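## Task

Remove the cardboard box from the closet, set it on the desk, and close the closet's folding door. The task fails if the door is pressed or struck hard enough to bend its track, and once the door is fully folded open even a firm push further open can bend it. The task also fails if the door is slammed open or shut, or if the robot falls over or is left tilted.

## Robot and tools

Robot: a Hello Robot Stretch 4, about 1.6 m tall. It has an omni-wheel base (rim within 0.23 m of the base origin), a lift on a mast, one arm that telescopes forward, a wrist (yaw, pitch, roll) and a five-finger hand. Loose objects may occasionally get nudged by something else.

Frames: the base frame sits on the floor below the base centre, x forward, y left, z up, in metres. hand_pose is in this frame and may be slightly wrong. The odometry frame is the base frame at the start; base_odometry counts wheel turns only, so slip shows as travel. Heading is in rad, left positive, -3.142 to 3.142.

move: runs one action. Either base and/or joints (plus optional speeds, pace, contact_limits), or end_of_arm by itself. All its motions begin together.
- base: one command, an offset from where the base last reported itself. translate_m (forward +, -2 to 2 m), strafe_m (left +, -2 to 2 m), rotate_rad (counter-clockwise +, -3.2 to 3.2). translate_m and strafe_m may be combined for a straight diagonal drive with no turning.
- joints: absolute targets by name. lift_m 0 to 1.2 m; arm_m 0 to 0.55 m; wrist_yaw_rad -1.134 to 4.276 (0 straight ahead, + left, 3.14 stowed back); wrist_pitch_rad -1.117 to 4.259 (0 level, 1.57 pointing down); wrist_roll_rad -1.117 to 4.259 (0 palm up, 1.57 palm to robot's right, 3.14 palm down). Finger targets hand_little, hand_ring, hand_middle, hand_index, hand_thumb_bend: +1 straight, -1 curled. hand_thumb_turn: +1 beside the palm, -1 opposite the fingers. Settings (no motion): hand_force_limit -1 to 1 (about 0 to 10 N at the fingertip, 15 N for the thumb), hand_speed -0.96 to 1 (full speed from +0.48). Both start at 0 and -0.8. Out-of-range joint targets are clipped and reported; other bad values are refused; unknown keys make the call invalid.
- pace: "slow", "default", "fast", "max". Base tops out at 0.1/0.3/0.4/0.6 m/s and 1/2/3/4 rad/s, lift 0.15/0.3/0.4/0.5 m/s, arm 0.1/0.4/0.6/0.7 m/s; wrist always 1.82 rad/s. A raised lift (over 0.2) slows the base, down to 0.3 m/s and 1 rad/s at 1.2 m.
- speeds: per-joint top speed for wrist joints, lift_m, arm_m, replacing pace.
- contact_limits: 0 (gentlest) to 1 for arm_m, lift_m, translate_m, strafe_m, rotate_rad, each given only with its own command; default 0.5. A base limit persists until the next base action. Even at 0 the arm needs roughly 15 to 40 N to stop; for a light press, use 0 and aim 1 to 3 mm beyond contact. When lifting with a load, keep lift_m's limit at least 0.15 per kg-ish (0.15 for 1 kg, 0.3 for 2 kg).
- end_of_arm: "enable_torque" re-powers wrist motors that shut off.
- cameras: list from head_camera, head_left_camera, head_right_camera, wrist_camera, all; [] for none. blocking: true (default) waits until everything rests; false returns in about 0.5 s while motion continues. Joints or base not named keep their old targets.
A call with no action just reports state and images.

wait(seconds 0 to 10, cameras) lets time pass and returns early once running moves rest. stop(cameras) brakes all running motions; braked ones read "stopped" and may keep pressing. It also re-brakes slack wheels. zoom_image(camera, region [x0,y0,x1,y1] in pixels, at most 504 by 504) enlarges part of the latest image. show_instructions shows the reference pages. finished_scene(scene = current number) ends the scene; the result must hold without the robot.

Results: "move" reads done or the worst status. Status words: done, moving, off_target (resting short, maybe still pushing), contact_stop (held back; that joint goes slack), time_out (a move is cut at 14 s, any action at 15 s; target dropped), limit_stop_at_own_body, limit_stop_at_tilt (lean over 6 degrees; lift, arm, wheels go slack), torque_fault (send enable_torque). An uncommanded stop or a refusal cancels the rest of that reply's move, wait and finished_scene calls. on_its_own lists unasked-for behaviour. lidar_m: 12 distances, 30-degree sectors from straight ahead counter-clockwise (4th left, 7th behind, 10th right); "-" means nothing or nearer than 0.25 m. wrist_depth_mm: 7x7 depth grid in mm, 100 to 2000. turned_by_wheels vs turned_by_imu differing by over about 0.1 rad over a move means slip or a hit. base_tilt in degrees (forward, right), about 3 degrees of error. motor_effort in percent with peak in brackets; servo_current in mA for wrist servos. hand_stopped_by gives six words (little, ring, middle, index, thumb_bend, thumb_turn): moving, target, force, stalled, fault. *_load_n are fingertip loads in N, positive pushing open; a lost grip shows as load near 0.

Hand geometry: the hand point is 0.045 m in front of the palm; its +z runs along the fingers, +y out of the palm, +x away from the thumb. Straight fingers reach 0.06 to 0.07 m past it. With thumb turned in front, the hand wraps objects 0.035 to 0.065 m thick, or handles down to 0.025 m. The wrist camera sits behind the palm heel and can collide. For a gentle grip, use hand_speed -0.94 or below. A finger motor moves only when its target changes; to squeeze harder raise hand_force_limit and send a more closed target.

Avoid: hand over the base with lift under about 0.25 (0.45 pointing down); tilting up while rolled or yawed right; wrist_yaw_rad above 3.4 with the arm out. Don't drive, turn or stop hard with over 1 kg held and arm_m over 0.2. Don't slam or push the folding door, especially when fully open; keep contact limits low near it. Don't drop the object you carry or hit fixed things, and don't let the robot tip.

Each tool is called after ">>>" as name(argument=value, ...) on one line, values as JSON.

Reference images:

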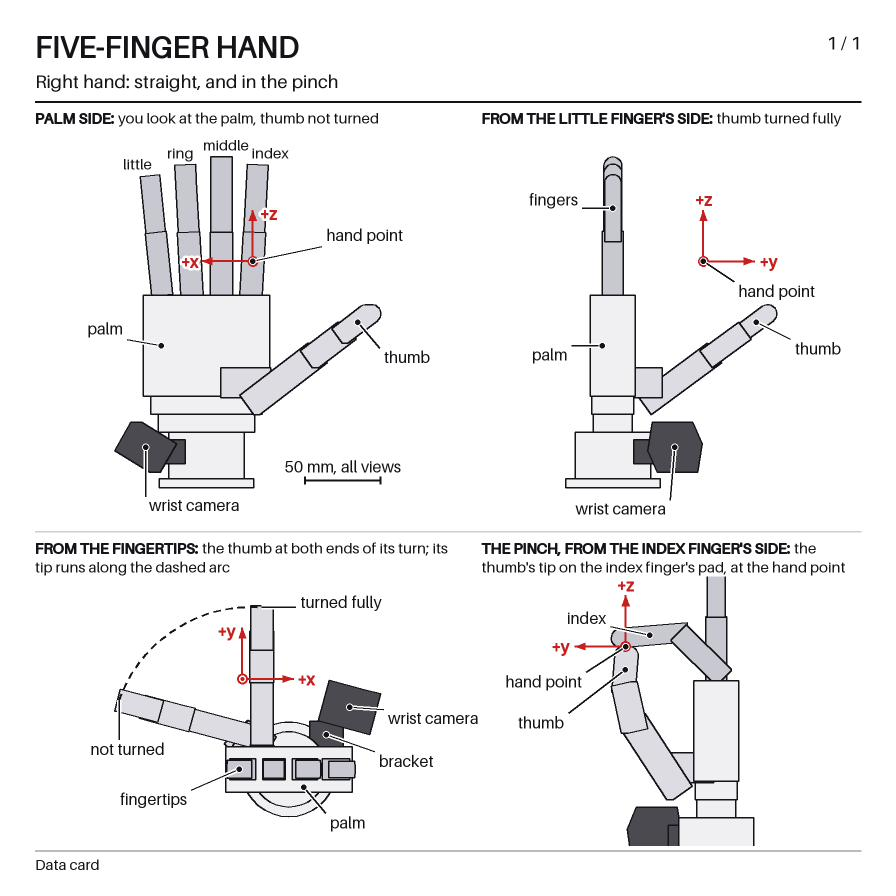

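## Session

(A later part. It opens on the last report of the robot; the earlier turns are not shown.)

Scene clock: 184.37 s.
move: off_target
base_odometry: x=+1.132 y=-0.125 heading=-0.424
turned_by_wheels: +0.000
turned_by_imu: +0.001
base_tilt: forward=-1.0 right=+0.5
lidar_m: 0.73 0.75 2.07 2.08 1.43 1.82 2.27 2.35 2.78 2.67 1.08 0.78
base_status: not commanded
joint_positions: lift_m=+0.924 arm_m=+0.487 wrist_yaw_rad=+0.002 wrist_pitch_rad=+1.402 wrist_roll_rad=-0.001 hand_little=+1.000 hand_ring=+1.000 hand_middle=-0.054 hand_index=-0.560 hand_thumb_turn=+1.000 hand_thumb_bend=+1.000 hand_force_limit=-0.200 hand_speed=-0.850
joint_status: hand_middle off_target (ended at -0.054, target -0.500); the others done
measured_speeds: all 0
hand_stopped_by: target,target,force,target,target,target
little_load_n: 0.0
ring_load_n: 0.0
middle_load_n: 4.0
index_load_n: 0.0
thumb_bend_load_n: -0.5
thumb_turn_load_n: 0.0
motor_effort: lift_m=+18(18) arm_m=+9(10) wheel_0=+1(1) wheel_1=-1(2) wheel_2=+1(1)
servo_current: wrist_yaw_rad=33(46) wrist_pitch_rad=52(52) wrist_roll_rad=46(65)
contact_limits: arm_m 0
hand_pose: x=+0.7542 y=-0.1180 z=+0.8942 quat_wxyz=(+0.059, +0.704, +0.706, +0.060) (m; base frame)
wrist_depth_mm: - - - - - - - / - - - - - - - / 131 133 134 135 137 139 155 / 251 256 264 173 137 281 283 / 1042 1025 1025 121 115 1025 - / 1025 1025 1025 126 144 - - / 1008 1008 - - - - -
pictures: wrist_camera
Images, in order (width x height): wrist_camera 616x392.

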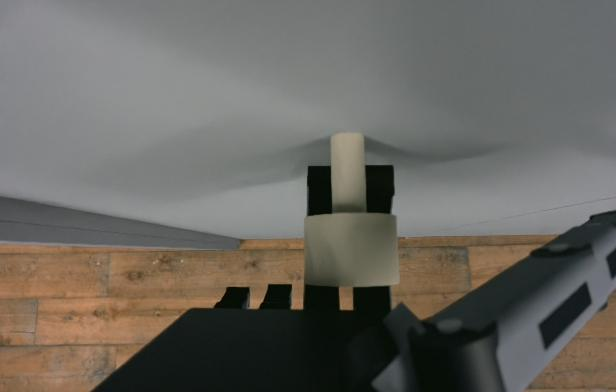

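>>> move(joints={"hand_middle": 0.25, "hand_index": 0.15, "lift_m": 0.926})

>>> move(base={"strafe_m": 0.0145}, cameras=["wrist_camera"])

Scene clock: 199.63 s.
move: done
base_odometry: x=+1.132 y=-0.125 heading=-0.424
turned_by_wheels: +0.000
turned_by_imu: +0.001
base_tilt: forward=-1.1 right=+0.5
lidar_m: 0.72 0.75 2.06 2.07 1.44 1.82 2.25 2.37 2.79 2.66 1.08 0.77
base_status: not commanded
joint_positions: lift_m=+0.926 arm_m=+0.487 wrist_yaw_rad=+0.002 wrist_pitch_rad=+1.402 wrist_roll_rad=-0.001 hand_little=+1.000 hand_ring=+1.000 hand_middle=+0.250 hand_index=+0.150 hand_thumb_turn=+1.000 hand_thumb_bend=+1.000 hand_force_limit=-0.200 hand_speed=-0.850
joint_status: all done
measured_speeds: all 0
hand_stopped_by: target,target,target,target,target,target
little_load_n: 0.0
ring_load_n: 0.0
middle_load_n: 0.0
index_load_n: 0.0
thumb_bend_load_n: 0.0
thumb_turn_load_n: 0.0
motor_effort: lift_m=+23(25) arm_m=+9(11) wheel_0=+0(1) wheel_1=-1(2) wheel_2=+1(1)
servo_current: wrist_yaw_rad=33(39) wrist_pitch_rad=46(59) wrist_roll_rad=39(72)
contact_limits: arm_m 0
hand_pose: x=+0.7542 y=-0.1180 z=+0.8958 quat_wxyz=(+0.059, +0.704, +0.706, +0.060) (m; base frame)
wrist_depth_mm: - - - - - - - / - - - - - - - / 126 128 118 130 131 146 - / 240 244 246 192 216 260 264 / 1060 1025 1042 125 116 1025 - / 1025 1008 1025 126 150 - - / 1025 1025 - - - - -
pictures: none

Scene clock: 200.37 s.
move: done
base_odometry: x=+1.138 y=-0.111 heading=-0.424
turned_by_wheels: +0.000
turned_by_imu: +0.000
base_tilt: forward=-1.1 right=+0.3
lidar_m: 0.72 0.76 2.06 2.05 1.42 1.78 2.27 2.34 2.80 2.68 1.10 0.78
base_status: done
joint_positions: lift_m=+0.926 arm_m=+0.487 wrist_yaw_rad=+0.002 wrist_pitch_rad=+1.402 wrist_roll_rad=-0.001 hand_little=+1.000 hand_ring=+1.000 hand_middle=+0.250 hand_index=+0.150 hand_thumb_turn=+1.000 hand_thumb_bend=+1.000 hand_force_limit=-0.200 hand_speed=-0.850
joint_status: not commanded
measured_speeds: all 0
hand_stopped_by: target,target,target,target,target,target
little_load_n: 0.0
ring_load_n: 0.0
middle_load_n: 0.0
index_load_n: 0.0
thumb_bend_load_n: 0.0
thumb_turn_load_n: 0.0
motor_effort: lift_m=+23(23) arm_m=+9(10) wheel_0=+0(7) wheel_1=-1(6) wheel_2=+0(1)
servo_current: wrist_yaw_rad=33(39) wrist_pitch_rad=46(52) wrist_roll_rad=26(72)
contact_limits: arm_m 0
hand_pose: x=+0.7542 y=-0.1180 z=+0.8958 quat_wxyz=(+0.059, +0.704, +0.706, +0.060) (m; base frame)
wrist_depth_mm: - - - - - - - / - - - - - - - / 125 127 117 129 130 145 146 / 237 242 245 210 179 258 263 / 1042 1042 1042 1042 116 1025 - / 1042 1025 1025 151 149 - - / 1025 991 - - - - -
pictures: wrist_camera
Images, in order (width x height): wrist_camera 616x392.

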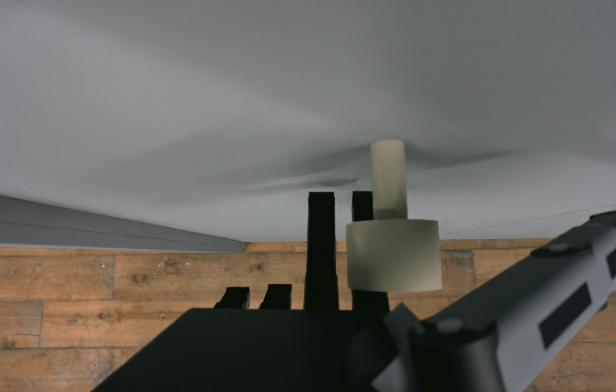

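>>> move(joints={"hand_index": -0.66, "hand_force_limit": -0.5}, cameras=["wrist_camera"])

Scene clock: 204.30 s.
move: off_target
base_odometry: x=+1.138 y=-0.111 heading=-0.424
turned_by_wheels: +0.000
turned_by_imu: +0.001
base_tilt: forward=-1.1 right=+0.5
lidar_m: 0.73 0.76 2.04 2.06 1.44 1.78 2.27 2.35 2.81 2.66 1.07 0.78
base_status: not commanded
joint_positions: lift_m=+0.926 arm_m=+0.487 wrist_yaw_rad=+0.002 wrist_pitch_rad=+1.402 wrist_roll_rad=-0.001 hand_little=+1.000 hand_ring=+1.000 hand_middle=+0.250 hand_index=-0.502 hand_thumb_turn=+1.000 hand_thumb_bend=+1.000 hand_force_limit=-0.500 hand_speed=-0.850
joint_status: hand_index off_target (ended at -0.502, target -0.660); the others done
measured_speeds: all 0
hand_stopped_by: target,target,target,force,target,target
little_load_n: 0.0
ring_load_n: -0.5
middle_load_n: 0.0
index_load_n: 2.0
thumb_bend_load_n: 0.0
thumb_turn_load_n: 0.0
motor_effort: lift_m=+23(24) arm_m=+9(10) wheel_0=+0(1) wheel_1=-1(1) wheel_2=+0(0)
servo_current: wrist_yaw_rad=46(46) wrist_pitch_rad=52(59) wrist_roll_rad=52(72)
contact_limits: arm_m 0
hand_pose: x=+0.7542 y=-0.1180 z=+0.8958 quat_wxyz=(+0.059, +0.704, +0.706, +0.060) (m; base frame)
wrist_depth_mm: - - - - - - - / - - - - - - - / 125 126 116 129 129 144 146 / 238 242 245 209 140 256 260 / 1042 1042 1025 1008 116 1025 - / 1042 1025 1025 151 126 - - / 1008 1008 - - - - -
pictures: wrist_camera
Images, in order (width x height): wrist_camera 616x392.

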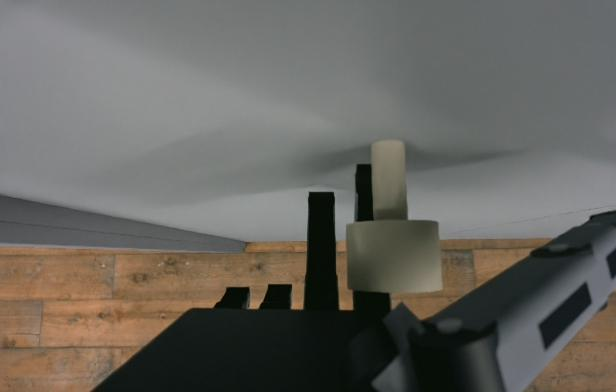

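>>> move(joints={"arm_m": 0.47}, speeds={"arm_m": 0.02}, contact_limits={"arm_m": 0.1}, cameras=["wrist_camera"])

Scene clock: 207.83 s.
move: done
base_odometry: x=+1.138 y=-0.111 heading=-0.424
turned_by_wheels: +0.000
turned_by_imu: +0.001
base_tilt: forward=-1.0 right=+0.5
lidar_m: 0.72 0.76 2.05 2.05 1.44 1.79 2.27 2.36 2.80 2.67 1.09 0.78
base_status: not commanded
joint_positions: lift_m=+0.926 arm_m=+0.471 wrist_yaw_rad=+0.002 wrist_pitch_rad=+1.402 wrist_roll_rad=-0.001 hand_little=+1.000 hand_ring=+1.000 hand_middle=+0.250 hand_index=-0.501 hand_thumb_turn=+1.000 hand_thumb_bend=+1.000 hand_force_limit=-0.500 hand_speed=-0.850
joint_status: all done
measured_speeds: all 0
hand_stopped_by: target,target,target,force,target,target
little_load_n: 0.0
ring_load_n: 0.0
middle_load_n: 0.0
index_load_n: 14.0
thumb_bend_load_n: -0.5
thumb_turn_load_n: 0.0
motor_effort: lift_m=+23(23) arm_m=-12(13) wheel_0=+0(1) wheel_1=+0(1) wheel_2=+0(0)
servo_current: wrist_yaw_rad=20(46) wrist_pitch_rad=46(59) wrist_roll_rad=46(59)
contact_limits: arm_m 0.1
hand_pose: x=+0.7381 y=-0.1180 z=+0.8958 quat_wxyz=(+0.059, +0.704, +0.706, +0.060) (m; base frame)
wrist_depth_mm: - - - - - - - / - - 113 - - 107 - / 142 142 156 143 132 144 158 / 250 252 253 220 129 255 256 / 1025 1042 1042 1025 116 - - / 1025 1042 1008 151 144 - - / 1008 1008 - - - - -
pictures: wrist_camera
Images, in order (width x height): wrist_camera 616x392.

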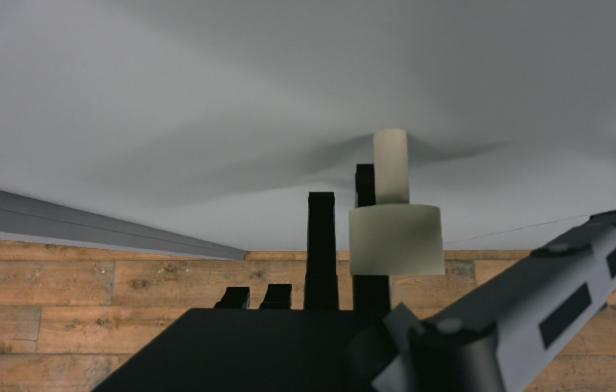

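>>> move(joints={"arm_m": 0.455}, speeds={"arm_m": 0.02}, contact_limits={"arm_m": 0.2}, cameras=["wrist_camera", "head_right_camera"])

Scene clock: 217.97 s.
move: done
base_odometry: x=+1.138 y=-0.111 heading=-0.424
turned_by_wheels: +0.000
turned_by_imu: +0.001
base_tilt: forward=-1.1 right=+0.4
lidar_m: 0.71 0.75 2.04 2.06 1.42 1.79 2.27 2.36 2.80 2.68 1.09 0.75
base_status: not commanded
joint_positions: lift_m=+0.926 arm_m=+0.455 wrist_yaw_rad=-0.002 wrist_pitch_rad=+1.402 wrist_roll_rad=+0.000 hand_little=+1.000 hand_ring=+1.000 hand_middle=+0.250 hand_index=-0.502 hand_thumb_turn=+1.000 hand_thumb_bend=+1.000 hand_force_limit=-0.500 hand_speed=-0.850
joint_status: all done
measured_speeds: all 0
hand_stopped_by: target,target,target,force,target,target
little_load_n: 0.0
ring_load_n: 0.0
middle_load_n: 0.0
index_load_n: 1.0
thumb_bend_load_n: 0.0
thumb_turn_load_n: 0.0
motor_effort: lift_m=+23(24) arm_m=-5(15) wheel_0=+1(2) wheel_1=-1(1) wheel_2=+1(6)
servo_current: wrist_yaw_rad=26(46) wrist_pitch_rad=52(65) wrist_roll_rad=26(65)
contact_limits: arm_m 0.2
hand_pose: x=+0.7222 y=-0.1185 z=+0.8958 quat_wxyz=(+0.060, +0.705, +0.704, +0.059) (m; base frame)
wrist_depth_mm: - - - - - - - / 127 123 107 - - - - / 220 196 171 148 132 133 - / 309 373 370 239 129 220 200 / 1060 1042 1025 1042 116 512 - / 1025 1025 1042 151 144 - - / 1008 1008 - - - - -
pictures: head_right_camera, wrist_camera
Images, in order (width x height): head_right_camera 420x672, wrist_camera 616x392.

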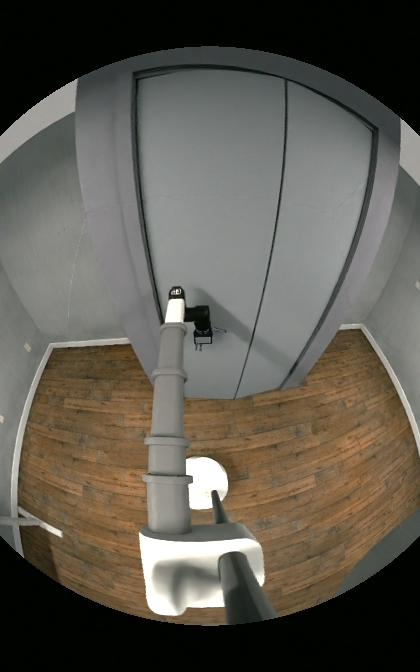

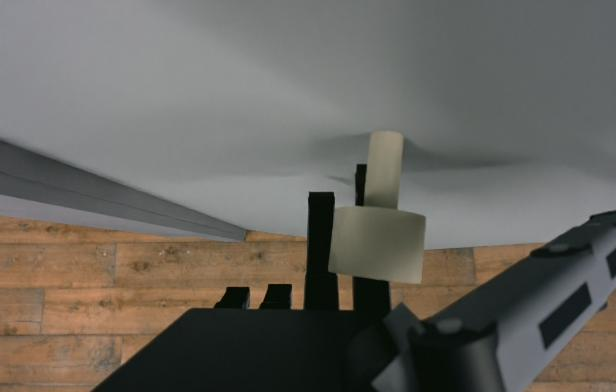

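>>> move(joints={"arm_m": 0.425}, speeds={"arm_m": 0.03}, contact_limits={"arm_m": 0.2}, cameras=["wrist_camera", "head_right_camera", "head_left_camera"])

Scene clock: 229.00 s.
move: done
base_odometry: x=+1.138 y=-0.111 heading=-0.424
turned_by_wheels: +0.000
turned_by_imu: +0.001
base_tilt: forward=-1.0 right=+0.4
lidar_m: 0.70 0.76 2.06 2.05 1.42 1.78 2.26 2.36 2.81 2.67 1.07 0.69
base_status: not commanded
joint_positions: lift_m=+0.926 arm_m=+0.425 wrist_yaw_rad=-0.002 wrist_pitch_rad=+1.402 wrist_roll_rad=+0.000 hand_little=+1.000 hand_ring=+1.000 hand_middle=+0.250 hand_index=-0.502 hand_thumb_turn=+1.000 hand_thumb_bend=+1.000 hand_force_limit=-0.500 hand_speed=-0.850
joint_status: all done
measured_speeds: all 0
hand_stopped_by: target,target,target,force,target,target
little_load_n: 0.0
ring_load_n: 0.0
middle_load_n: 0.0
index_load_n: 0.0
thumb_bend_load_n: 0.0
thumb_turn_load_n: -0.5
motor_effort: lift_m=+23(23) arm_m=-10(14) wheel_0=+1(1) wheel_1=-1(1) wheel_2=+1(1)
servo_current: wrist_yaw_rad=26(39) wrist_pitch_rad=46(52) wrist_roll_rad=46(52)
contact_limits: arm_m 0.2
hand_pose: x=+0.6925 y=-0.1184 z=+0.8958 quat_wxyz=(+0.059, +0.705, +0.704, +0.059) (m; base frame)
wrist_depth_mm: 123 111 - - - - - / 201 155 125 118 - - - / 278 324 208 158 129 110 - / 517 477 535 250 140 157 142 / 1060 1060 1060 1025 118 223 - / 1042 1025 1025 151 126 - - / 1008 1008 - - - - -
pictures: head_left_camera, head_right_camera, wrist_camera
Images, in order (width x height): head_left_camera 420x672, head_right_camera 420x672, wrist_camera 616x392.

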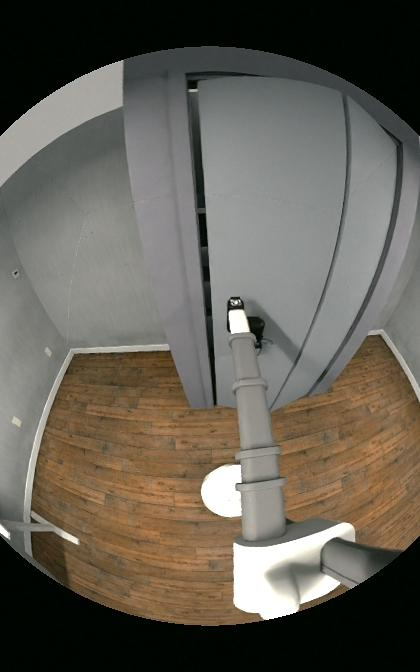

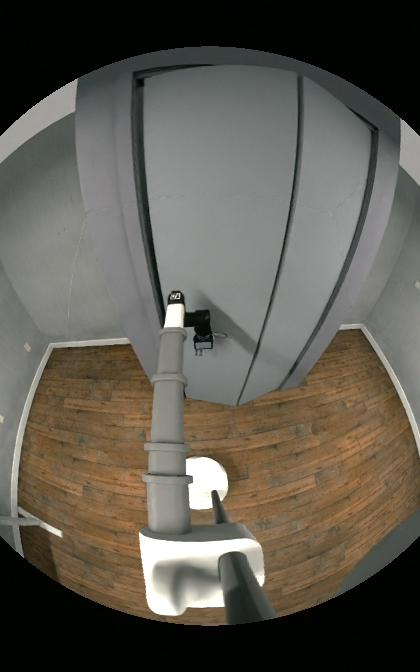

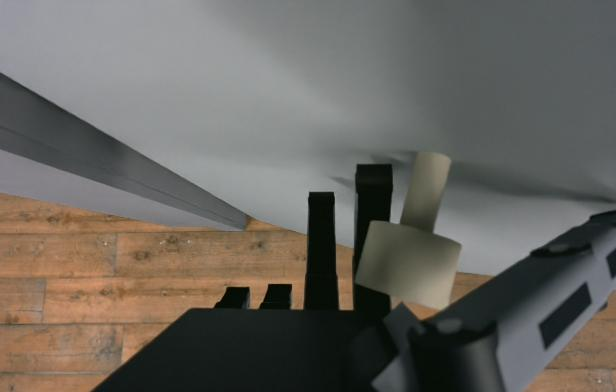

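>>> move(base={"translate_m": -0.03, "strafe_m": -0.04}, pace="slow", contact_limits={"translate_m": 0.3, "strafe_m": 0.3}, cameras=["wrist_camera"])

"contact_limits": translate_m and strafe_m are given together and make one move, which takes one limit: state it under one of them only
Scene clock: 234.53 s.
base_odometry: x=+1.138 y=-0.111 heading=-0.424
turned_by_wheels: +0.000
turned_by_imu: +0.001
base_tilt: forward=-1.1 right=+0.4
lidar_m: 0.69 0.75 2.05 2.07 1.41 1.81 2.25 2.35 2.80 2.67 1.06 0.68
base_status: not commanded
joint_positions: lift_m=+0.926 arm_m=+0.425 wrist_yaw_rad=-0.002 wrist_pitch_rad=+1.402 wrist_roll_rad=+0.000 hand_little=+1.000 hand_ring=+1.000 hand_middle=+0.250 hand_index=-0.502 hand_thumb_turn=+1.000 hand_thumb_bend=+1.000 hand_force_limit=-0.500 hand_speed=-0.850
joint_status: all done
measured_speeds: all 0
hand_stopped_by: target,target,target,force,target,target
little_load_n: 0.0
ring_load_n: 0.0
middle_load_n: 0.0
index_load_n: 0.0
thumb_bend_load_n: 0.0
thumb_turn_load_n: 0.0
motor_effort: lift_m=+23(23) arm_m=-10(14) wheel_0=+0(1) wheel_1=-1(1) wheel_2=+1(1)
servo_current: wrist_yaw_rad=33(39) wrist_pitch_rad=52(52) wrist_roll_rad=39(52)
contact_limits: arm_m 0.2
hand_pose: x=+0.6925 y=-0.1184 z=+0.8958 quat_wxyz=(+0.059, +0.705, +0.704, +0.059) (m; base frame)
wrist_depth_mm: 124 109 - - - - - / 213 156 126 118 - - - / 282 329 210 157 129 110 - / 496 488 492 247 140 147 138 / 1060 1042 1025 1025 120 216 - / 1025 1025 1025 151 126 - - / 1008 1008 - - - - -
pictures: none

>>> move(base={"translate_m": -0.03, "strafe_m": -0.04}, pace="slow", contact_limits={"translate_m": 0.3}, cameras=["wrist_camera"])

Scene clock: 238.63 s.
move: done
base_odometry: x=+1.095 y=-0.136 heading=-0.424
turned_by_wheels: +0.000
turned_by_imu: +0.001
base_tilt: forward=-1.0 right=+0.5
lidar_m: 0.70 0.78 2.07 2.10 1.47 1.83 2.24 2.31 2.75 2.63 1.10 0.69
base_status: done
joint_positions: lift_m=+0.926 arm_m=+0.425 wrist_yaw_rad=-0.001 wrist_pitch_rad=+1.402 wrist_roll_rad=+0.000 hand_little=+1.000 hand_ring=+1.000 hand_middle=+0.250 hand_index=-0.502 hand_thumb_turn=+1.000 hand_thumb_bend=+1.000 hand_force_limit=-0.500 hand_speed=-0.850
joint_status: not commanded
measured_speeds: all 0
hand_stopped_by: target,target,target,force,target,target
little_load_n: 0.0
ring_load_n: 0.0
middle_load_n: 0.0
index_load_n: 2.0
thumb_bend_load_n: 0.0
thumb_turn_load_n: 0.0
motor_effort: lift_m=+23(23) arm_m=-9(10) wheel_0=+0(5) wheel_1=-3(6) wheel_2=+1(8)
servo_current: wrist_yaw_rad=39(39) wrist_pitch_rad=52(52) wrist_roll_rad=39(65)
contact_limits: arm_m 0.2; translate_m 0.3
hand_pose: x=+0.6925 y=-0.1184 z=+0.8958 quat_wxyz=(+0.059, +0.705, +0.704, +0.059) (m; base frame)
wrist_depth_mm: 187 140 114 - - - - / 320 220 157 128 - - - / 351 445 278 189 132 113 - / 1078 699 691 128 141 165 141 / 1060 1060 1042 1042 287 294 - / 1025 1025 1008 151 145 - - / 1025 1008 - - - - -
pictures: wrist_camera
Images, in order (width x height): wrist_camera 616x392.

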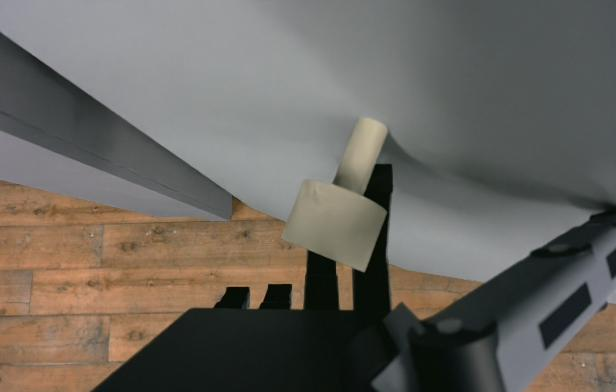

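>>> move(joints={"hand_index": 0.2, "hand_force_limit": -0.4, "hand_speed": -0.7})

>>> move(base={"strafe_m": 0.025}, cameras=["wrist_camera"])

Scene clock: 253.53 s.
move: done
base_odometry: x=+1.095 y=-0.136 heading=-0.424
turned_by_wheels: +0.000
turned_by_imu: +0.001
base_tilt: forward=-1.0 right=+0.5
lidar_m: 0.69 0.78 2.08 2.10 1.45 1.83 2.23 2.31 2.76 2.64 1.09 0.68
base_status: not commanded
joint_positions: lift_m=+0.926 arm_m=+0.425 wrist_yaw_rad=-0.001 wrist_pitch_rad=+1.402 wrist_roll_rad=+0.000 hand_little=+1.000 hand_ring=+1.000 hand_middle=+0.250 hand_index=+0.200 hand_thumb_turn=+1.000 hand_thumb_bend=+1.000 hand_force_limit=-0.400 hand_speed=-0.700
joint_status: all done
measured_speeds: all 0
hand_stopped_by: target,target,target,target,target,target
little_load_n: 0.0
ring_load_n: 0.0
middle_load_n: 0.0
index_load_n: 0.0
thumb_bend_load_n: -0.5
thumb_turn_load_n: 0.0
motor_effort: lift_m=+23(23) arm_m=-9(10) wheel_0=+0(1) wheel_1=-3(3) wheel_2=+1(1)
servo_current: wrist_yaw_rad=39(46) wrist_pitch_rad=46(52) wrist_roll_rad=52(65)
contact_limits: arm_m 0.2; translate_m 0.3
hand_pose: x=+0.6925 y=-0.1184 z=+0.8958 quat_wxyz=(+0.059, +0.705, +0.704, +0.059) (m; base frame)
wrist_depth_mm: 187 145 117 106 - - - / 320 237 164 132 114 - - / 353 459 289 193 132 113 - / 1078 699 723 129 189 169 145 / 1078 1060 1042 1025 345 304 - / 1042 1042 1025 151 155 - - / 1025 1008 - - - - -
pictures: none

Scene clock: 254.43 s.
move: done
base_odometry: x=+1.105 y=-0.113 heading=-0.424
turned_by_wheels: +0.000
turned_by_imu: +0.000
base_tilt: forward=-1.1 right=+0.4
lidar_m: 0.70 0.77 2.10 2.08 1.44 1.81 2.22 2.31 2.79 2.65 1.12 0.69
base_status: done
joint_positions: lift_m=+0.926 arm_m=+0.425 wrist_yaw_rad=-0.001 wrist_pitch_rad=+1.402 wrist_roll_rad=+0.000 hand_little=+1.000 hand_ring=+1.000 hand_middle=+0.250 hand_index=+0.200 hand_thumb_turn=+1.000 hand_thumb_bend=+1.000 hand_force_limit=-0.400 hand_speed=-0.700
joint_status: not commanded
measured_speeds: all 0
hand_stopped_by: target,target,target,target,target,target
little_load_n: 0.0
ring_load_n: 0.0
middle_load_n: 0.0
index_load_n: 0.0
thumb_bend_load_n: 0.0
thumb_turn_load_n: 0.0
motor_effort: lift_m=+23(23) arm_m=-9(10) wheel_0=+1(8) wheel_1=-1(8) wheel_2=+0(2)
servo_current: wrist_yaw_rad=33(39) wrist_pitch_rad=46(59) wrist_roll_rad=52(59)
contact_limits: arm_m 0.2
hand_pose: x=+0.6925 y=-0.1184 z=+0.8958 quat_wxyz=(+0.059, +0.705, +0.704, +0.059) (m; base frame)
wrist_depth_mm: 232 162 139 116 - - - / 301 265 193 156 123 107 - / 338 445 336 229 171 133 - / 1098 691 732 375 121 182 169 / 1060 1060 1042 1042 120 306 - / 1042 1025 1008 151 156 - - / 1025 1008 - - - - -
pictures: wrist_camera
Images, in order (width x height): wrist_camera 616x392.

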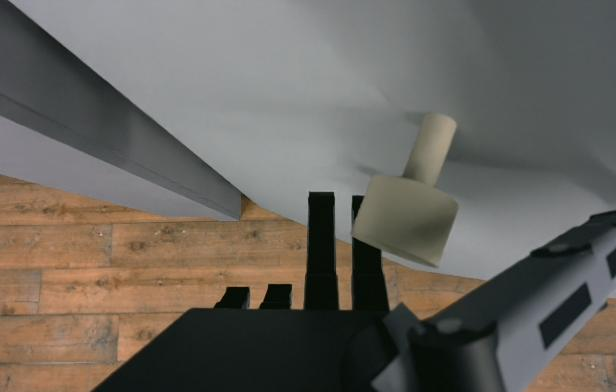

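>>> move(joints={"arm_m": 0.436}, speeds={"arm_m": 0.05}, contact_limits={"arm_m": 0})

>>> move(joints={"hand_index": -0.65}, cameras=["wrist_camera"])

Scene clock: 260.83 s.
move: done
base_odometry: x=+1.105 y=-0.113 heading=-0.424
turned_by_wheels: +0.000
turned_by_imu: +0.001
base_tilt: forward=-1.0 right=+0.5
lidar_m: 0.70 0.78 2.09 2.08 1.44 1.81 2.23 2.32 2.79 2.66 1.11 0.68
base_status: not commanded
joint_positions: lift_m=+0.926 arm_m=+0.436 wrist_yaw_rad=-0.001 wrist_pitch_rad=+1.402 wrist_roll_rad=+0.000 hand_little=+1.000 hand_ring=+1.000 hand_middle=+0.250 hand_index=+0.200 hand_thumb_turn=+1.000 hand_thumb_bend=+1.000 hand_force_limit=-0.400 hand_speed=-0.700
joint_status: all done
measured_speeds: all 0
hand_stopped_by: target,target,target,target,target,target
little_load_n: 0.0
ring_load_n: 0.0
middle_load_n: 0.0
index_load_n: 0.0
thumb_bend_load_n: 0.0
thumb_turn_load_n: 0.0
motor_effort: lift_m=+23(23) arm_m=+9(13) wheel_0=+1(2) wheel_1=-1(1) wheel_2=+0(0)
servo_current: wrist_yaw_rad=39(39) wrist_pitch_rad=39(52) wrist_roll_rad=26(72)
contact_limits: arm_m 0
hand_pose: x=+0.7028 y=-0.1184 z=+0.8958 quat_wxyz=(+0.059, +0.705, +0.704, +0.059) (m; base frame)
wrist_depth_mm: 187 146 114 106 - - - / 301 239 164 131 114 - - / 315 413 287 200 144 112 - / 1060 683 661 298 185 162 145 / 1042 1042 1042 1025 116 216 - / 1042 1025 1025 151 150 - - / 991 1008 - - - - -
pictures: none

Scene clock: 262.13 s.
move: off_target
base_odometry: x=+1.105 y=-0.113 heading=-0.424
turned_by_wheels: +0.000
turned_by_imu: +0.000
base_tilt: forward=-1.1 right=+0.4
lidar_m: 0.70 0.78 2.08 2.08 1.44 1.81 2.25 2.33 2.79 2.66 1.12 0.69
base_status: not commanded
joint_positions: lift_m=+0.926 arm_m=+0.436 wrist_yaw_rad=-0.001 wrist_pitch_rad=+1.402 wrist_roll_rad=+0.000 hand_little=+1.000 hand_ring=+1.000 hand_middle=+0.250 hand_index=-0.571 hand_thumb_turn=+1.000 hand_thumb_bend=+1.000 hand_force_limit=-0.400 hand_speed=-0.700
joint_status: hand_index off_target (ended at -0.571, target -0.650)
measured_speeds: all 0
hand_stopped_by: target,target,target,force,target,target
little_load_n: 0.0
ring_load_n: 0.0
middle_load_n: 0.5
index_load_n: 3.5
thumb_bend_load_n: 0.0
thumb_turn_load_n: 0.5
motor_effort: lift_m=+23(23) arm_m=+9(10) wheel_0=+1(2) wheel_1=-1(1) wheel_2=+0(0)
servo_current: wrist_yaw_rad=33(46) wrist_pitch_rad=46(52) wrist_roll_rad=39(59)
contact_limits: arm_m 0
hand_pose: x=+0.7028 y=-0.1184 z=+0.8958 quat_wxyz=(+0.059, +0.705, +0.704, +0.059) (m; base frame)
wrist_depth_mm: 189 142 114 - - - - / 298 229 158 130 - - - / 320 415 283 196 142 113 - / 1078 683 668 294 136 158 141 / 1060 1060 1042 1042 117 213 - / 1042 1025 1025 151 144 - - / 1008 1008 - - - - -
pictures: wrist_camera
Images, in order (width x height): wrist_camera 616x392.

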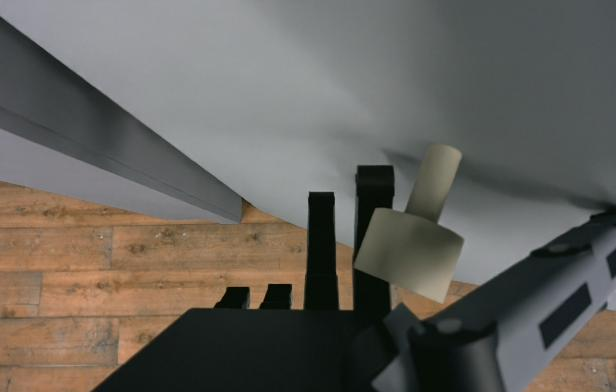

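>>> move(base={"translate_m": -0.035, "strafe_m": -0.06}, pace="slow", contact_limits={"translate_m": 0.3}, cameras=["wrist_camera"])

Scene clock: 265.93 s.
move: done
base_odometry: x=+1.048 y=-0.153 heading=-0.424
turned_by_wheels: +0.001
turned_by_imu: +0.002
base_tilt: forward=-1.1 right=+0.4
lidar_m: 0.71 0.81 2.13 2.13 1.49 1.86 2.21 2.29 2.73 2.60 1.18 0.64
base_status: done
joint_positions: lift_m=+0.926 arm_m=+0.436 wrist_yaw_rad=-0.004 wrist_pitch_rad=+1.409 wrist_roll_rad=+0.004 hand_little=+1.000 hand_ring=+1.000 hand_middle=+0.250 hand_index=-0.571 hand_thumb_turn=+1.000 hand_thumb_bend=+0.999 hand_force_limit=-0.400 hand_speed=-0.700
joint_status: not commanded
measured_speeds: all 0
hand_stopped_by: target,target,target,force,target,target
little_load_n: 0.0
ring_load_n: 0.0
middle_load_n: 0.0
index_load_n: 6.5
thumb_bend_load_n: -4.0
thumb_turn_load_n: 2.0
motor_effort: lift_m=+23(23) arm_m=+9(10) wheel_0=+7(14) wheel_1=+1(5) wheel_2=+0(11)
servo_current: wrist_yaw_rad=39(46) wrist_pitch_rad=59(65) wrist_roll_rad=46(65)
contact_limits: arm_m 0; translate_m 0.3
hand_pose: x=+0.7011 y=-0.1189 z=+0.8952 quat_wxyz=(+0.057, +0.708, +0.702, +0.057) (m; base frame)
wrist_depth_mm: 382 676 198 142 110 - - / 379 535 329 194 134 109 - / 445 597 1060 301 187 125 - / 1078 1060 1042 559 122 143 - / 1060 1078 1060 1042 119 185 - / 1025 1042 1025 151 144 - - / 1042 1008 - - - - -
pictures: wrist_camera
Images, in order (width x height): wrist_camera 616x392.

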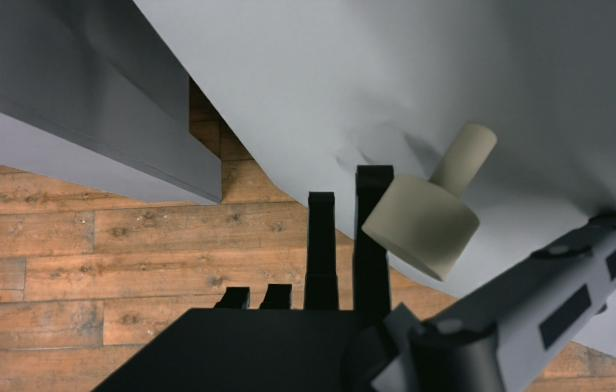

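>>> move(joints={"hand_index": 0.3})

>>> move(joints={"arm_m": 0.1})

>>> move(base={"strafe_m": 0.2}, joints={"wrist_pitch_rad": 0, "hand_thumb_turn": -1, "hand_thumb_bend": 0, "hand_index": 1, "hand_middle": 1, "hand_speed": 0}, cameras=["wrist_camera", "head_camera", "head_left_camera"])

Scene clock: 290.33 s.
move: done
base_odometry: x=+1.048 y=-0.153 heading=-0.424
turned_by_wheels: +0.000
turned_by_imu: +0.001
base_tilt: forward=-1.1 right=+0.5
lidar_m: 0.71 0.81 2.16 2.13 1.49 1.87 2.20 2.28 2.72 2.61 1.18 0.64
base_status: not commanded
joint_positions: lift_m=+0.926 arm_m=+0.436 wrist_yaw_rad=-0.004 wrist_pitch_rad=+1.409 wrist_roll_rad=+0.004 hand_little=+1.000 hand_ring=+1.000 hand_middle=+0.250 hand_index=+0.300 hand_thumb_turn=+1.000 hand_thumb_bend=+0.998 hand_force_limit=-0.400 hand_speed=-0.700
joint_status: all done
measured_speeds: all 0
hand_stopped_by: target,target,target,target,target,target
little_load_n: 0.0
ring_load_n: 0.0
middle_load_n: 0.0
index_load_n: 0.0
thumb_bend_load_n: -9.0
thumb_turn_load_n: 1.5
motor_effort: lift_m=+23(23) arm_m=+10(10) wheel_0=+7(7) wheel_1=+1(1) wheel_2=+0(1)
servo_current: wrist_yaw_rad=26(46) wrist_pitch_rad=65(65) wrist_roll_rad=46(72)
contact_limits: arm_m 0; translate_m 0.3
hand_pose: x=+0.7010 y=-0.1189 z=+0.8952 quat_wxyz=(+0.057, +0.708, +0.702, +0.057) (m; base frame)
wrist_depth_mm: 382 676 200 141 109 - - / 382 530 325 193 134 109 - / 439 603 1078 300 178 125 - / 1098 1042 1060 559 121 144 - / 1060 1060 1042 1025 121 212 - / 1042 1025 1025 151 157 - - / 1025 1008 - - - - -
pictures: none

Scene clock: 292.47 s.
move: done
base_odometry: x=+1.048 y=-0.153 heading=-0.424
turned_by_wheels: +0.000
turned_by_imu: +0.000
base_tilt: forward=-1.1 right=+0.4
lidar_m: 0.68 0.81 2.13 2.13 1.49 1.87 2.21 2.28 2.72 2.59 1.16 0.65
base_status: not commanded
joint_positions: lift_m=+0.926 arm_m=+0.100 wrist_yaw_rad=-0.003 wrist_pitch_rad=+1.404 wrist_roll_rad=+0.002 hand_little=+1.000 hand_ring=+1.000 hand_middle=+0.250 hand_index=+0.300 hand_thumb_turn=+1.000 hand_thumb_bend=+1.000 hand_force_limit=-0.400 hand_speed=-0.700
joint_status: all done
measured_speeds: all 0
hand_stopped_by: target,target,target,target,target,target
little_load_n: 0.0
ring_load_n: -0.5
middle_load_n: 0.0
index_load_n: 0.0
thumb_bend_load_n: 0.0
thumb_turn_load_n: 0.0
motor_effort: lift_m=+23(23) arm_m=-9(15) wheel_0=+1(7) wheel_1=+1(1) wheel_2=+0(0)
servo_current: wrist_yaw_rad=33(52) wrist_pitch_rad=46(65) wrist_roll_rad=46(78)
contact_limits: translate_m 0.3
hand_pose: x=+0.3671 y=-0.1186 z=+0.8957 quat_wxyz=(+0.059, +0.706, +0.703, +0.059) (m; base frame)
wrist_depth_mm: 1205 768 1160 - 535 449 397 / 1138 1138 1118 1118 - 539 1078 / 1118 1118 1098 1078 1078 1060 1078 / 1098 1098 1060 1060 1060 1042 1060 / 1042 1060 1042 1025 1025 1025 - / 1025 1025 1008 151 157 - - / 1025 1008 - - - - -
pictures: none

Scene clock: 294.43 s.
move: done
base_odometry: x=+1.131 y=+0.029 heading=-0.424
turned_by_wheels: +0.000
turned_by_imu: +0.001
base_tilt: forward=-1.1 right=+0.4
lidar_m: 0.78 1.59 2.03 1.94 1.29 1.59 2.18 2.29 2.93 2.79 0.80 0.72
base_status: done
joint_positions: lift_m=+0.926 arm_m=+0.100 wrist_yaw_rad=-0.002 wrist_pitch_rad=+0.011 wrist_roll_rad=+0.002 hand_little=+1.000 hand_ring=+1.000 hand_middle=+1.000 hand_index=+1.000 hand_thumb_turn=-1.000 hand_thumb_bend=+0.000 hand_force_limit=-0.400 hand_speed=+0.000
joint_status: all done
measured_speeds: all 0
hand_stopped_by: target,target,target,target,target,target
little_load_n: 0.0
ring_load_n: 0.0
middle_load_n: 0.0
index_load_n: 0.0
thumb_bend_load_n: 0.0
thumb_turn_load_n: 0.0
motor_effort: lift_m=+23(23) arm_m=-10(10) wheel_0=+1(10) wheel_1=-1(10) wheel_2=+1(3)
servo_current: wrist_yaw_rad=20(46) wrist_pitch_rad=65(215) wrist_roll_rad=39(65)
hand_pose: x=+0.4931 y=-0.1189 z=+1.1617 quat_wxyz=(+0.497, +0.504, +0.502, +0.497) (m; base frame)
wrist_depth_mm: - 473 473 - 466 413 370 / - 469 477 - 469 413 373 / - 477 473 - 469 418 368 / - 477 473 - - 415 375 / - 480 480 - - 410 373 / - 480 166 166 - 402 375 / - 484 - - - - 375
pictures: head_camera, head_left_camera, wrist_camera
Images, in order (width x height): head_camera 420x560, head_left_camera 420x672, wrist_camera 616x392.

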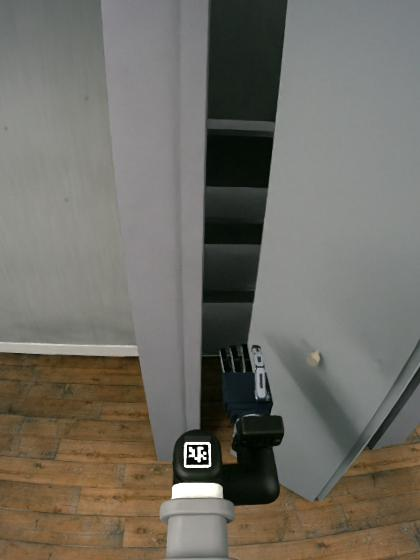

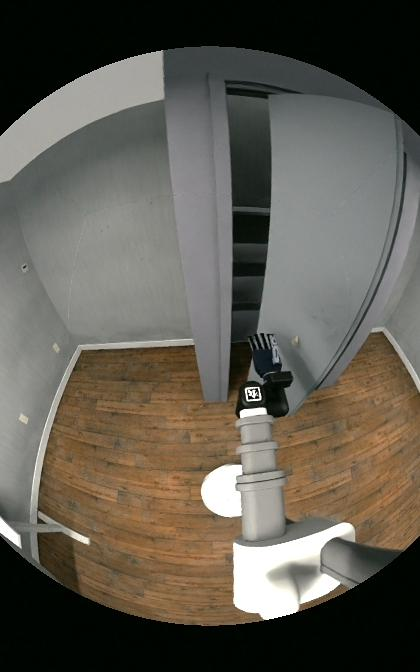

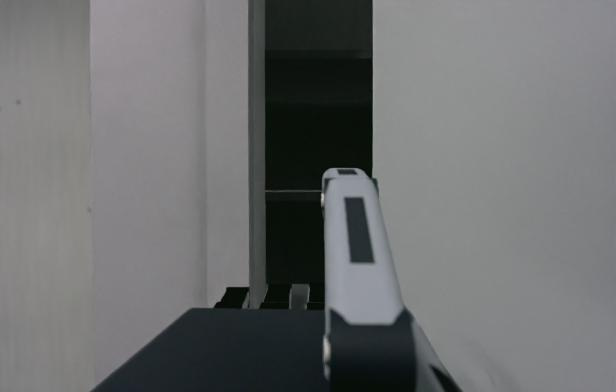

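>>> move(base={"strafe_m": 0.006}, joints={"arm_m": 0.5, "lift_m": 0.8}, speeds={"arm_m": 0.15}, contact_limits={"arm_m": 0}, cameras=["wrist_camera", "head_camera"])

Scene clock: 312.47 s.
move: done
base_odometry: x=+1.133 y=+0.035 heading=-0.424
turned_by_wheels: +0.000
turned_by_imu: +0.002
base_tilt: forward=-1.1 right=+0.5
lidar_m: 0.78 1.59 2.05 1.93 1.31 1.61 2.19 2.30 2.94 2.80 0.82 0.73
base_status: done
joint_positions: lift_m=+0.800 arm_m=+0.500 wrist_yaw_rad=-0.002 wrist_pitch_rad=+0.010 wrist_roll_rad=+0.002 hand_little=+1.000 hand_ring=+1.000 hand_middle=+1.000 hand_index=+1.000 hand_thumb_turn=-1.000 hand_thumb_bend=+0.000 hand_force_limit=-0.400 hand_speed=+0.000
joint_status: all done
measured_speeds: all 0
hand_stopped_by: target,target,target,target,target,target
little_load_n: 0.0
ring_load_n: 0.0
middle_load_n: 0.0
index_load_n: 0.0
thumb_bend_load_n: 0.0
thumb_turn_load_n: 0.0
motor_effort: lift_m=+17(22) arm_m=+9(13) wheel_0=+1(8) wheel_1=-2(9) wheel_2=+0(1)
servo_current: wrist_yaw_rad=46(46) wrist_pitch_rad=65(78) wrist_roll_rad=65(85)
contact_limits: arm_m 0
hand_pose: x=+0.8923 y=-0.1189 z=+1.0363 quat_wxyz=(+0.497, +0.504, +0.502, +0.497) (m; base frame)
wrist_depth_mm: 114 154 683 798 798 798 798 / 114 154 788 820 798 820 798 / - 154 615 - 809 809 809 / 109 154 683 - - 809 809 / 109 154 691 - - 809 798 / 109 154 138 167 - - - / - 144 - - - - -
pictures: head_camera, wrist_camera
Images, in order (width x height): head_camera 420x560, wrist_camera 616x392.

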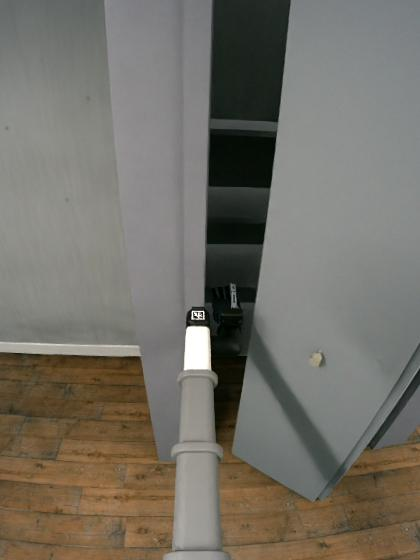

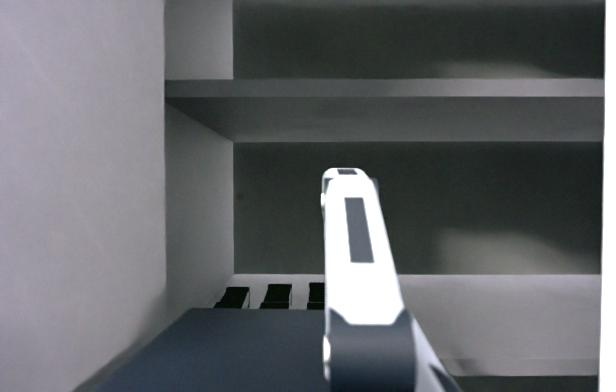

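>>> move(base={"strafe_m": -0.16}, pace="slow", contact_limits={"strafe_m": 0.2}, cameras=["wrist_camera"])

Scene clock: 320.27 s.
move: done
base_odometry: x=+1.067 y=-0.111 heading=-0.424
turned_by_wheels: +0.000
turned_by_imu: +0.002
base_tilt: forward=-1.1 right=+0.5
lidar_m: 0.79 0.82 2.14 2.09 1.42 1.80 2.20 2.30 2.77 2.65 0.69 0.65
base_status: done
joint_positions: lift_m=+0.800 arm_m=+0.500 wrist_yaw_rad=+0.000 wrist_pitch_rad=+0.010 wrist_roll_rad=+0.002 hand_little=+1.000 hand_ring=+1.000 hand_middle=+1.000 hand_index=+1.000 hand_thumb_turn=-1.000 hand_thumb_bend=+0.000 hand_force_limit=-0.400 hand_speed=+0.000
joint_status: not commanded
measured_speeds: all 0
hand_stopped_by: target,target,target,target,target,target
little_load_n: 0.0
ring_load_n: 0.0
middle_load_n: 0.0
index_load_n: 0.0
thumb_bend_load_n: 0.0
thumb_turn_load_n: 0.0
motor_effort: lift_m=+17(18) arm_m=+9(10) wheel_0=+1(12) wheel_1=+0(7) wheel_2=+1(4)
servo_current: wrist_yaw_rad=26(52) wrist_pitch_rad=59(72) wrist_roll_rad=59(72)
contact_limits: arm_m 0; strafe_m 0.2
hand_pose: x=+0.8926 y=-0.1184 z=+1.0363 quat_wxyz=(+0.497, +0.503, +0.502, +0.498) (m; base frame)
wrist_depth_mm: 455 691 809 820 798 798 798 / 436 683 - 809 809 809 809 / 455 640 - - - - 809 / 455 683 - - - - 809 / 455 683 - - - - - / 459 597 125 166 - - - / 430 - - - - - -
pictures: wrist_camera
Images, in order (width x height): wrist_camera 616x392.

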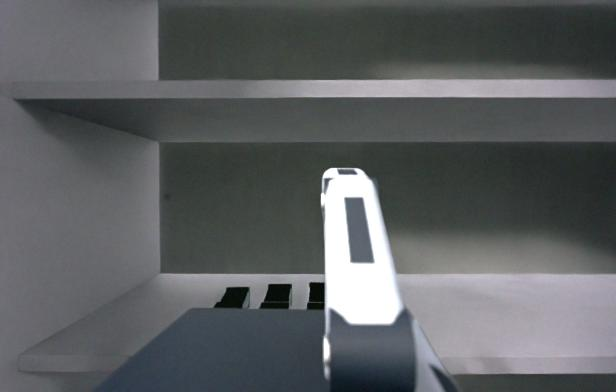

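>>> move(base={"strafe_m": -0.17}, pace="slow", contact_limits={"strafe_m": 0.2}, cameras=["wrist_camera", "head_right_camera"])

Scene clock: 325.80 s.
move: done
base_odometry: x=+0.998 y=-0.266 heading=-0.424
turned_by_wheels: +0.000
turned_by_imu: +0.002
base_tilt: forward=-1.0 right=+0.4
lidar_m: 0.80 0.84 2.16 2.25 1.58 2.04 2.20 2.28 2.59 2.47 2.24 0.57
base_status: done
joint_positions: lift_m=+0.800 arm_m=+0.500 wrist_yaw_rad=+0.000 wrist_pitch_rad=+0.010 wrist_roll_rad=+0.002 hand_little=+1.000 hand_ring=+1.000 hand_middle=+1.000 hand_index=+1.000 hand_thumb_turn=-1.000 hand_thumb_bend=+0.000 hand_force_limit=-0.400 hand_speed=+0.000
joint_status: not commanded
measured_speeds: all 0
hand_stopped_by: target,target,target,target,target,target
little_load_n: 0.0
ring_load_n: 0.0
middle_load_n: 0.0
index_load_n: 0.0
thumb_bend_load_n: 0.0
thumb_turn_load_n: 0.0
motor_effort: lift_m=+17(18) arm_m=+9(10) wheel_0=+1(9) wheel_1=-2(7) wheel_2=+1(4)
servo_current: wrist_yaw_rad=33(46) wrist_pitch_rad=65(78) wrist_roll_rad=52(65)
contact_limits: arm_m 0; strafe_m 0.2
hand_pose: x=+0.8926 y=-0.1183 z=+1.0363 quat_wxyz=(+0.497, +0.503, +0.502, +0.498) (m; base frame)
wrist_depth_mm: 668 - - - 798 809 809 / 691 - - - - - - / 668 - - - - - - / 691 - - - - - - / 699 - - - - - - / - - 125 166 - - - / 691 - - - - - -
pictures: head_right_camera, wrist_camera
Images, in order (width x height): head_right_camera 420x672, wrist_camera 616x392.

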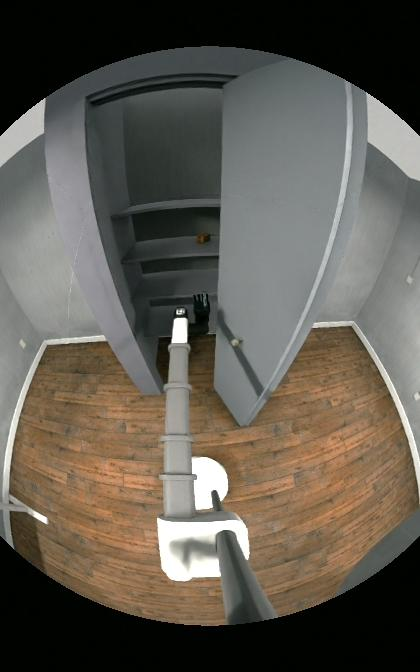

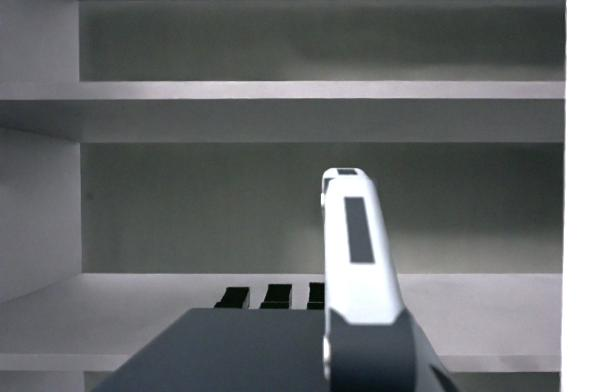

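>>> move(base={"strafe_m": -0.1}, pace="slow", contact_limits={"strafe_m": 0.2})

>>> move(base={"strafe_m": 0.05}, joints={"lift_m": 0.95})

>>> move(joints={"arm_m": 0.1, "lift_m": 1.1, "hand_thumb_turn": 1, "hand_thumb_bend": 1}, cameras=["wrist_camera", "head_camera", "head_right_camera"])

Scene clock: 333.40 s.
move: done
base_odometry: x=+0.956 y=-0.357 heading=-0.424
turned_by_wheels: +0.000
turned_by_imu: +0.002
base_tilt: forward=-1.0 right=+0.4
lidar_m: 0.82 0.88 2.13 2.36 1.69 2.20 2.20 2.27 2.49 2.38 2.24 0.54
base_status: done
joint_positions: lift_m=+0.800 arm_m=+0.500 wrist_yaw_rad=+0.000 wrist_pitch_rad=+0.010 wrist_roll_rad=+0.002 hand_little=+1.000 hand_ring=+1.000 hand_middle=+1.000 hand_index=+1.000 hand_thumb_turn=-1.000 hand_thumb_bend=+0.000 hand_force_limit=-0.400 hand_speed=+0.000
joint_status: not commanded
measured_speeds: all 0
hand_stopped_by: target,target,target,target,target,target
little_load_n: 0.0
ring_load_n: 0.0
middle_load_n: 0.0
index_load_n: 0.0
thumb_bend_load_n: -0.5
thumb_turn_load_n: 0.0
motor_effort: lift_m=+17(18) arm_m=+8(10) wheel_0=+1(8) wheel_1=-1(7) wheel_2=+2(4)
servo_current: wrist_yaw_rad=33(46) wrist_pitch_rad=65(78) wrist_roll_rad=59(72)
contact_limits: arm_m 0; strafe_m 0.2
hand_pose: x=+0.8927 y=-0.1183 z=+1.0363 quat_wxyz=(+0.497, +0.503, +0.502, +0.498) (m; base frame)
wrist_depth_mm: 798 - - - - - - / - - - - - - - / 768 - - - - - - / 798 - - - - - - / 750 - - - - - - / - - 125 167 - - - / - - - - - - -
pictures: none

Scene clock: 335.10 s.
move: done
base_odometry: x=+0.977 y=-0.311 heading=-0.424
turned_by_wheels: +0.000
turned_by_imu: +0.001
base_tilt: forward=-1.0 right=+0.4
lidar_m: 1.11 0.86 2.15 2.31 1.63 2.09 2.19 2.28 2.53 2.43 0.61 0.56
base_status: done
joint_positions: lift_m=+0.950 arm_m=+0.500 wrist_yaw_rad=+0.000 wrist_pitch_rad=+0.010 wrist_roll_rad=+0.002 hand_little=+1.000 hand_ring=+1.000 hand_middle=+1.000 hand_index=+1.000 hand_thumb_turn=-1.000 hand_thumb_bend=+0.000 hand_force_limit=-0.400 hand_speed=+0.000
joint_status: all done
measured_speeds: all 0
hand_stopped_by: target,target,target,target,target,target
little_load_n: 0.0
ring_load_n: 0.0
middle_load_n: 0.0
index_load_n: 0.0
thumb_bend_load_n: -0.5
thumb_turn_load_n: 0.0
motor_effort: lift_m=+24(31) arm_m=+8(9) wheel_0=+2(10) wheel_1=-2(9) wheel_2=+0(2)
servo_current: wrist_yaw_rad=20(46) wrist_pitch_rad=59(72) wrist_roll_rad=20(59)
contact_limits: arm_m 0
hand_pose: x=+0.8927 y=-0.1183 z=+1.1857 quat_wxyz=(+0.497, +0.503, +0.502, +0.498) (m; base frame)
wrist_depth_mm: - - - - - - - / 723 - - - - 809 809 / 750 - - - - - 820 / 768 - - - - - - / 715 - - - - - - / 723 - 125 166 - - - / 683 - - - - - -
pictures: none

Scene clock: 337.40 s.
move: done
base_odometry: x=+0.977 y=-0.311 heading=-0.424
turned_by_wheels: +0.000
turned_by_imu: +0.001
base_tilt: forward=-1.1 right=+0.4
lidar_m: 1.12 0.86 2.12 2.31 1.64 2.08 2.19 2.28 2.54 2.43 0.61 0.57
base_status: not commanded
joint_positions: lift_m=+1.100 arm_m=+0.100 wrist_yaw_rad=+0.000 wrist_pitch_rad=+0.010 wrist_roll_rad=+0.002 hand_little=+1.000 hand_ring=+1.000 hand_middle=+1.000 hand_index=+1.000 hand_thumb_turn=+1.000 hand_thumb_bend=+1.000 hand_force_limit=-0.400 hand_speed=+0.000
joint_status: all done
measured_speeds: all 0
hand_stopped_by: target,target,target,target,target,target
little_load_n: 0.0
ring_load_n: 0.0
middle_load_n: 0.0
index_load_n: 0.0
thumb_bend_load_n: 0.0
thumb_turn_load_n: 0.0
motor_effort: lift_m=+24(32) arm_m=-10(12) wheel_0=+2(2) wheel_1=-2(2) wheel_2=+0(0)
servo_current: wrist_yaw_rad=26(46) wrist_pitch_rad=59(72) wrist_roll_rad=46(72)
hand_pose: x=+0.4933 y=-0.1183 z=+1.3358 quat_wxyz=(+0.497, +0.503, +0.502, +0.498) (m; base frame)
wrist_depth_mm: 591 - - - - 421 332 / 591 - - - - 427 330 / 591 - - - - 427 332 / 597 - - - - 427 332 / 591 - - - - 424 - / 597 1229 125 166 190 - - / 591 - - - - - -
pictures: head_camera, head_right_camera, wrist_camera
Images, in order (width x height): head_camera 420x560, head_right_camera 420x672, wrist_camera 616x392.

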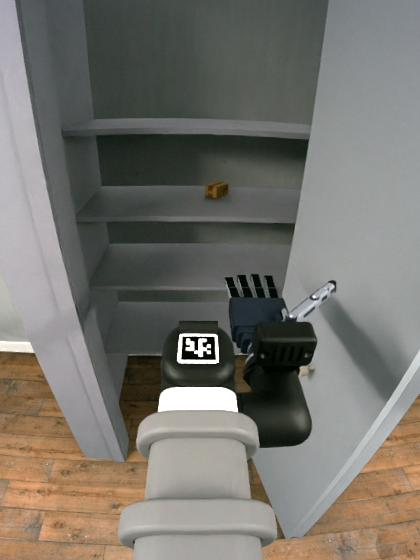

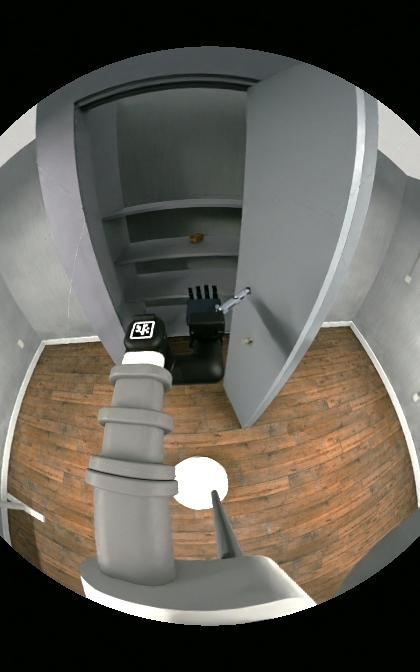

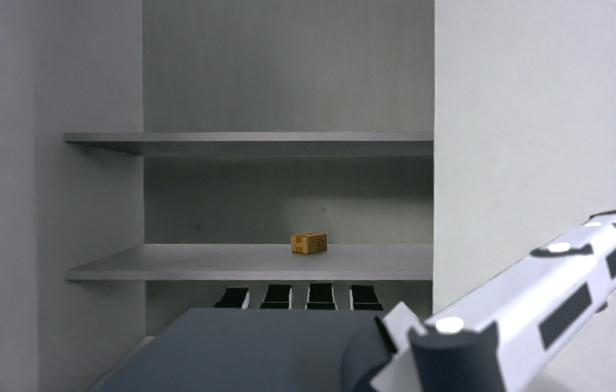

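>>> zoom_image(camera="wrist_camera", region=[250, 200, 370, 276])

>>> zoom_image(camera="head_camera", region=[170, 160, 260, 220])

Scaled by 4.200.

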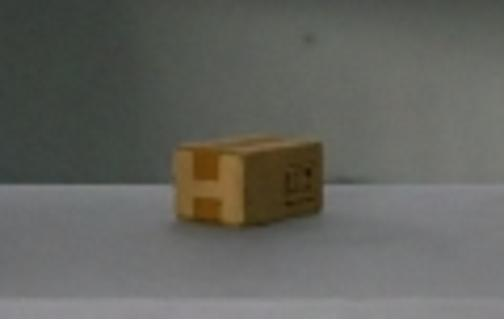

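Scaled by 5.600 from the camera's 420x560 image, which has a finer 1200x1600 frame.

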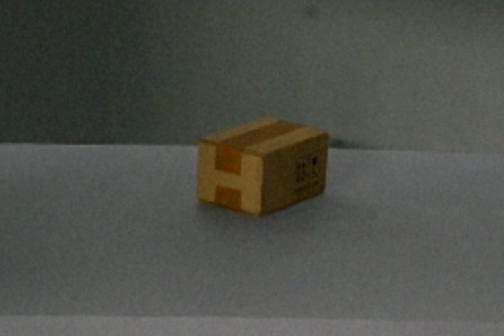

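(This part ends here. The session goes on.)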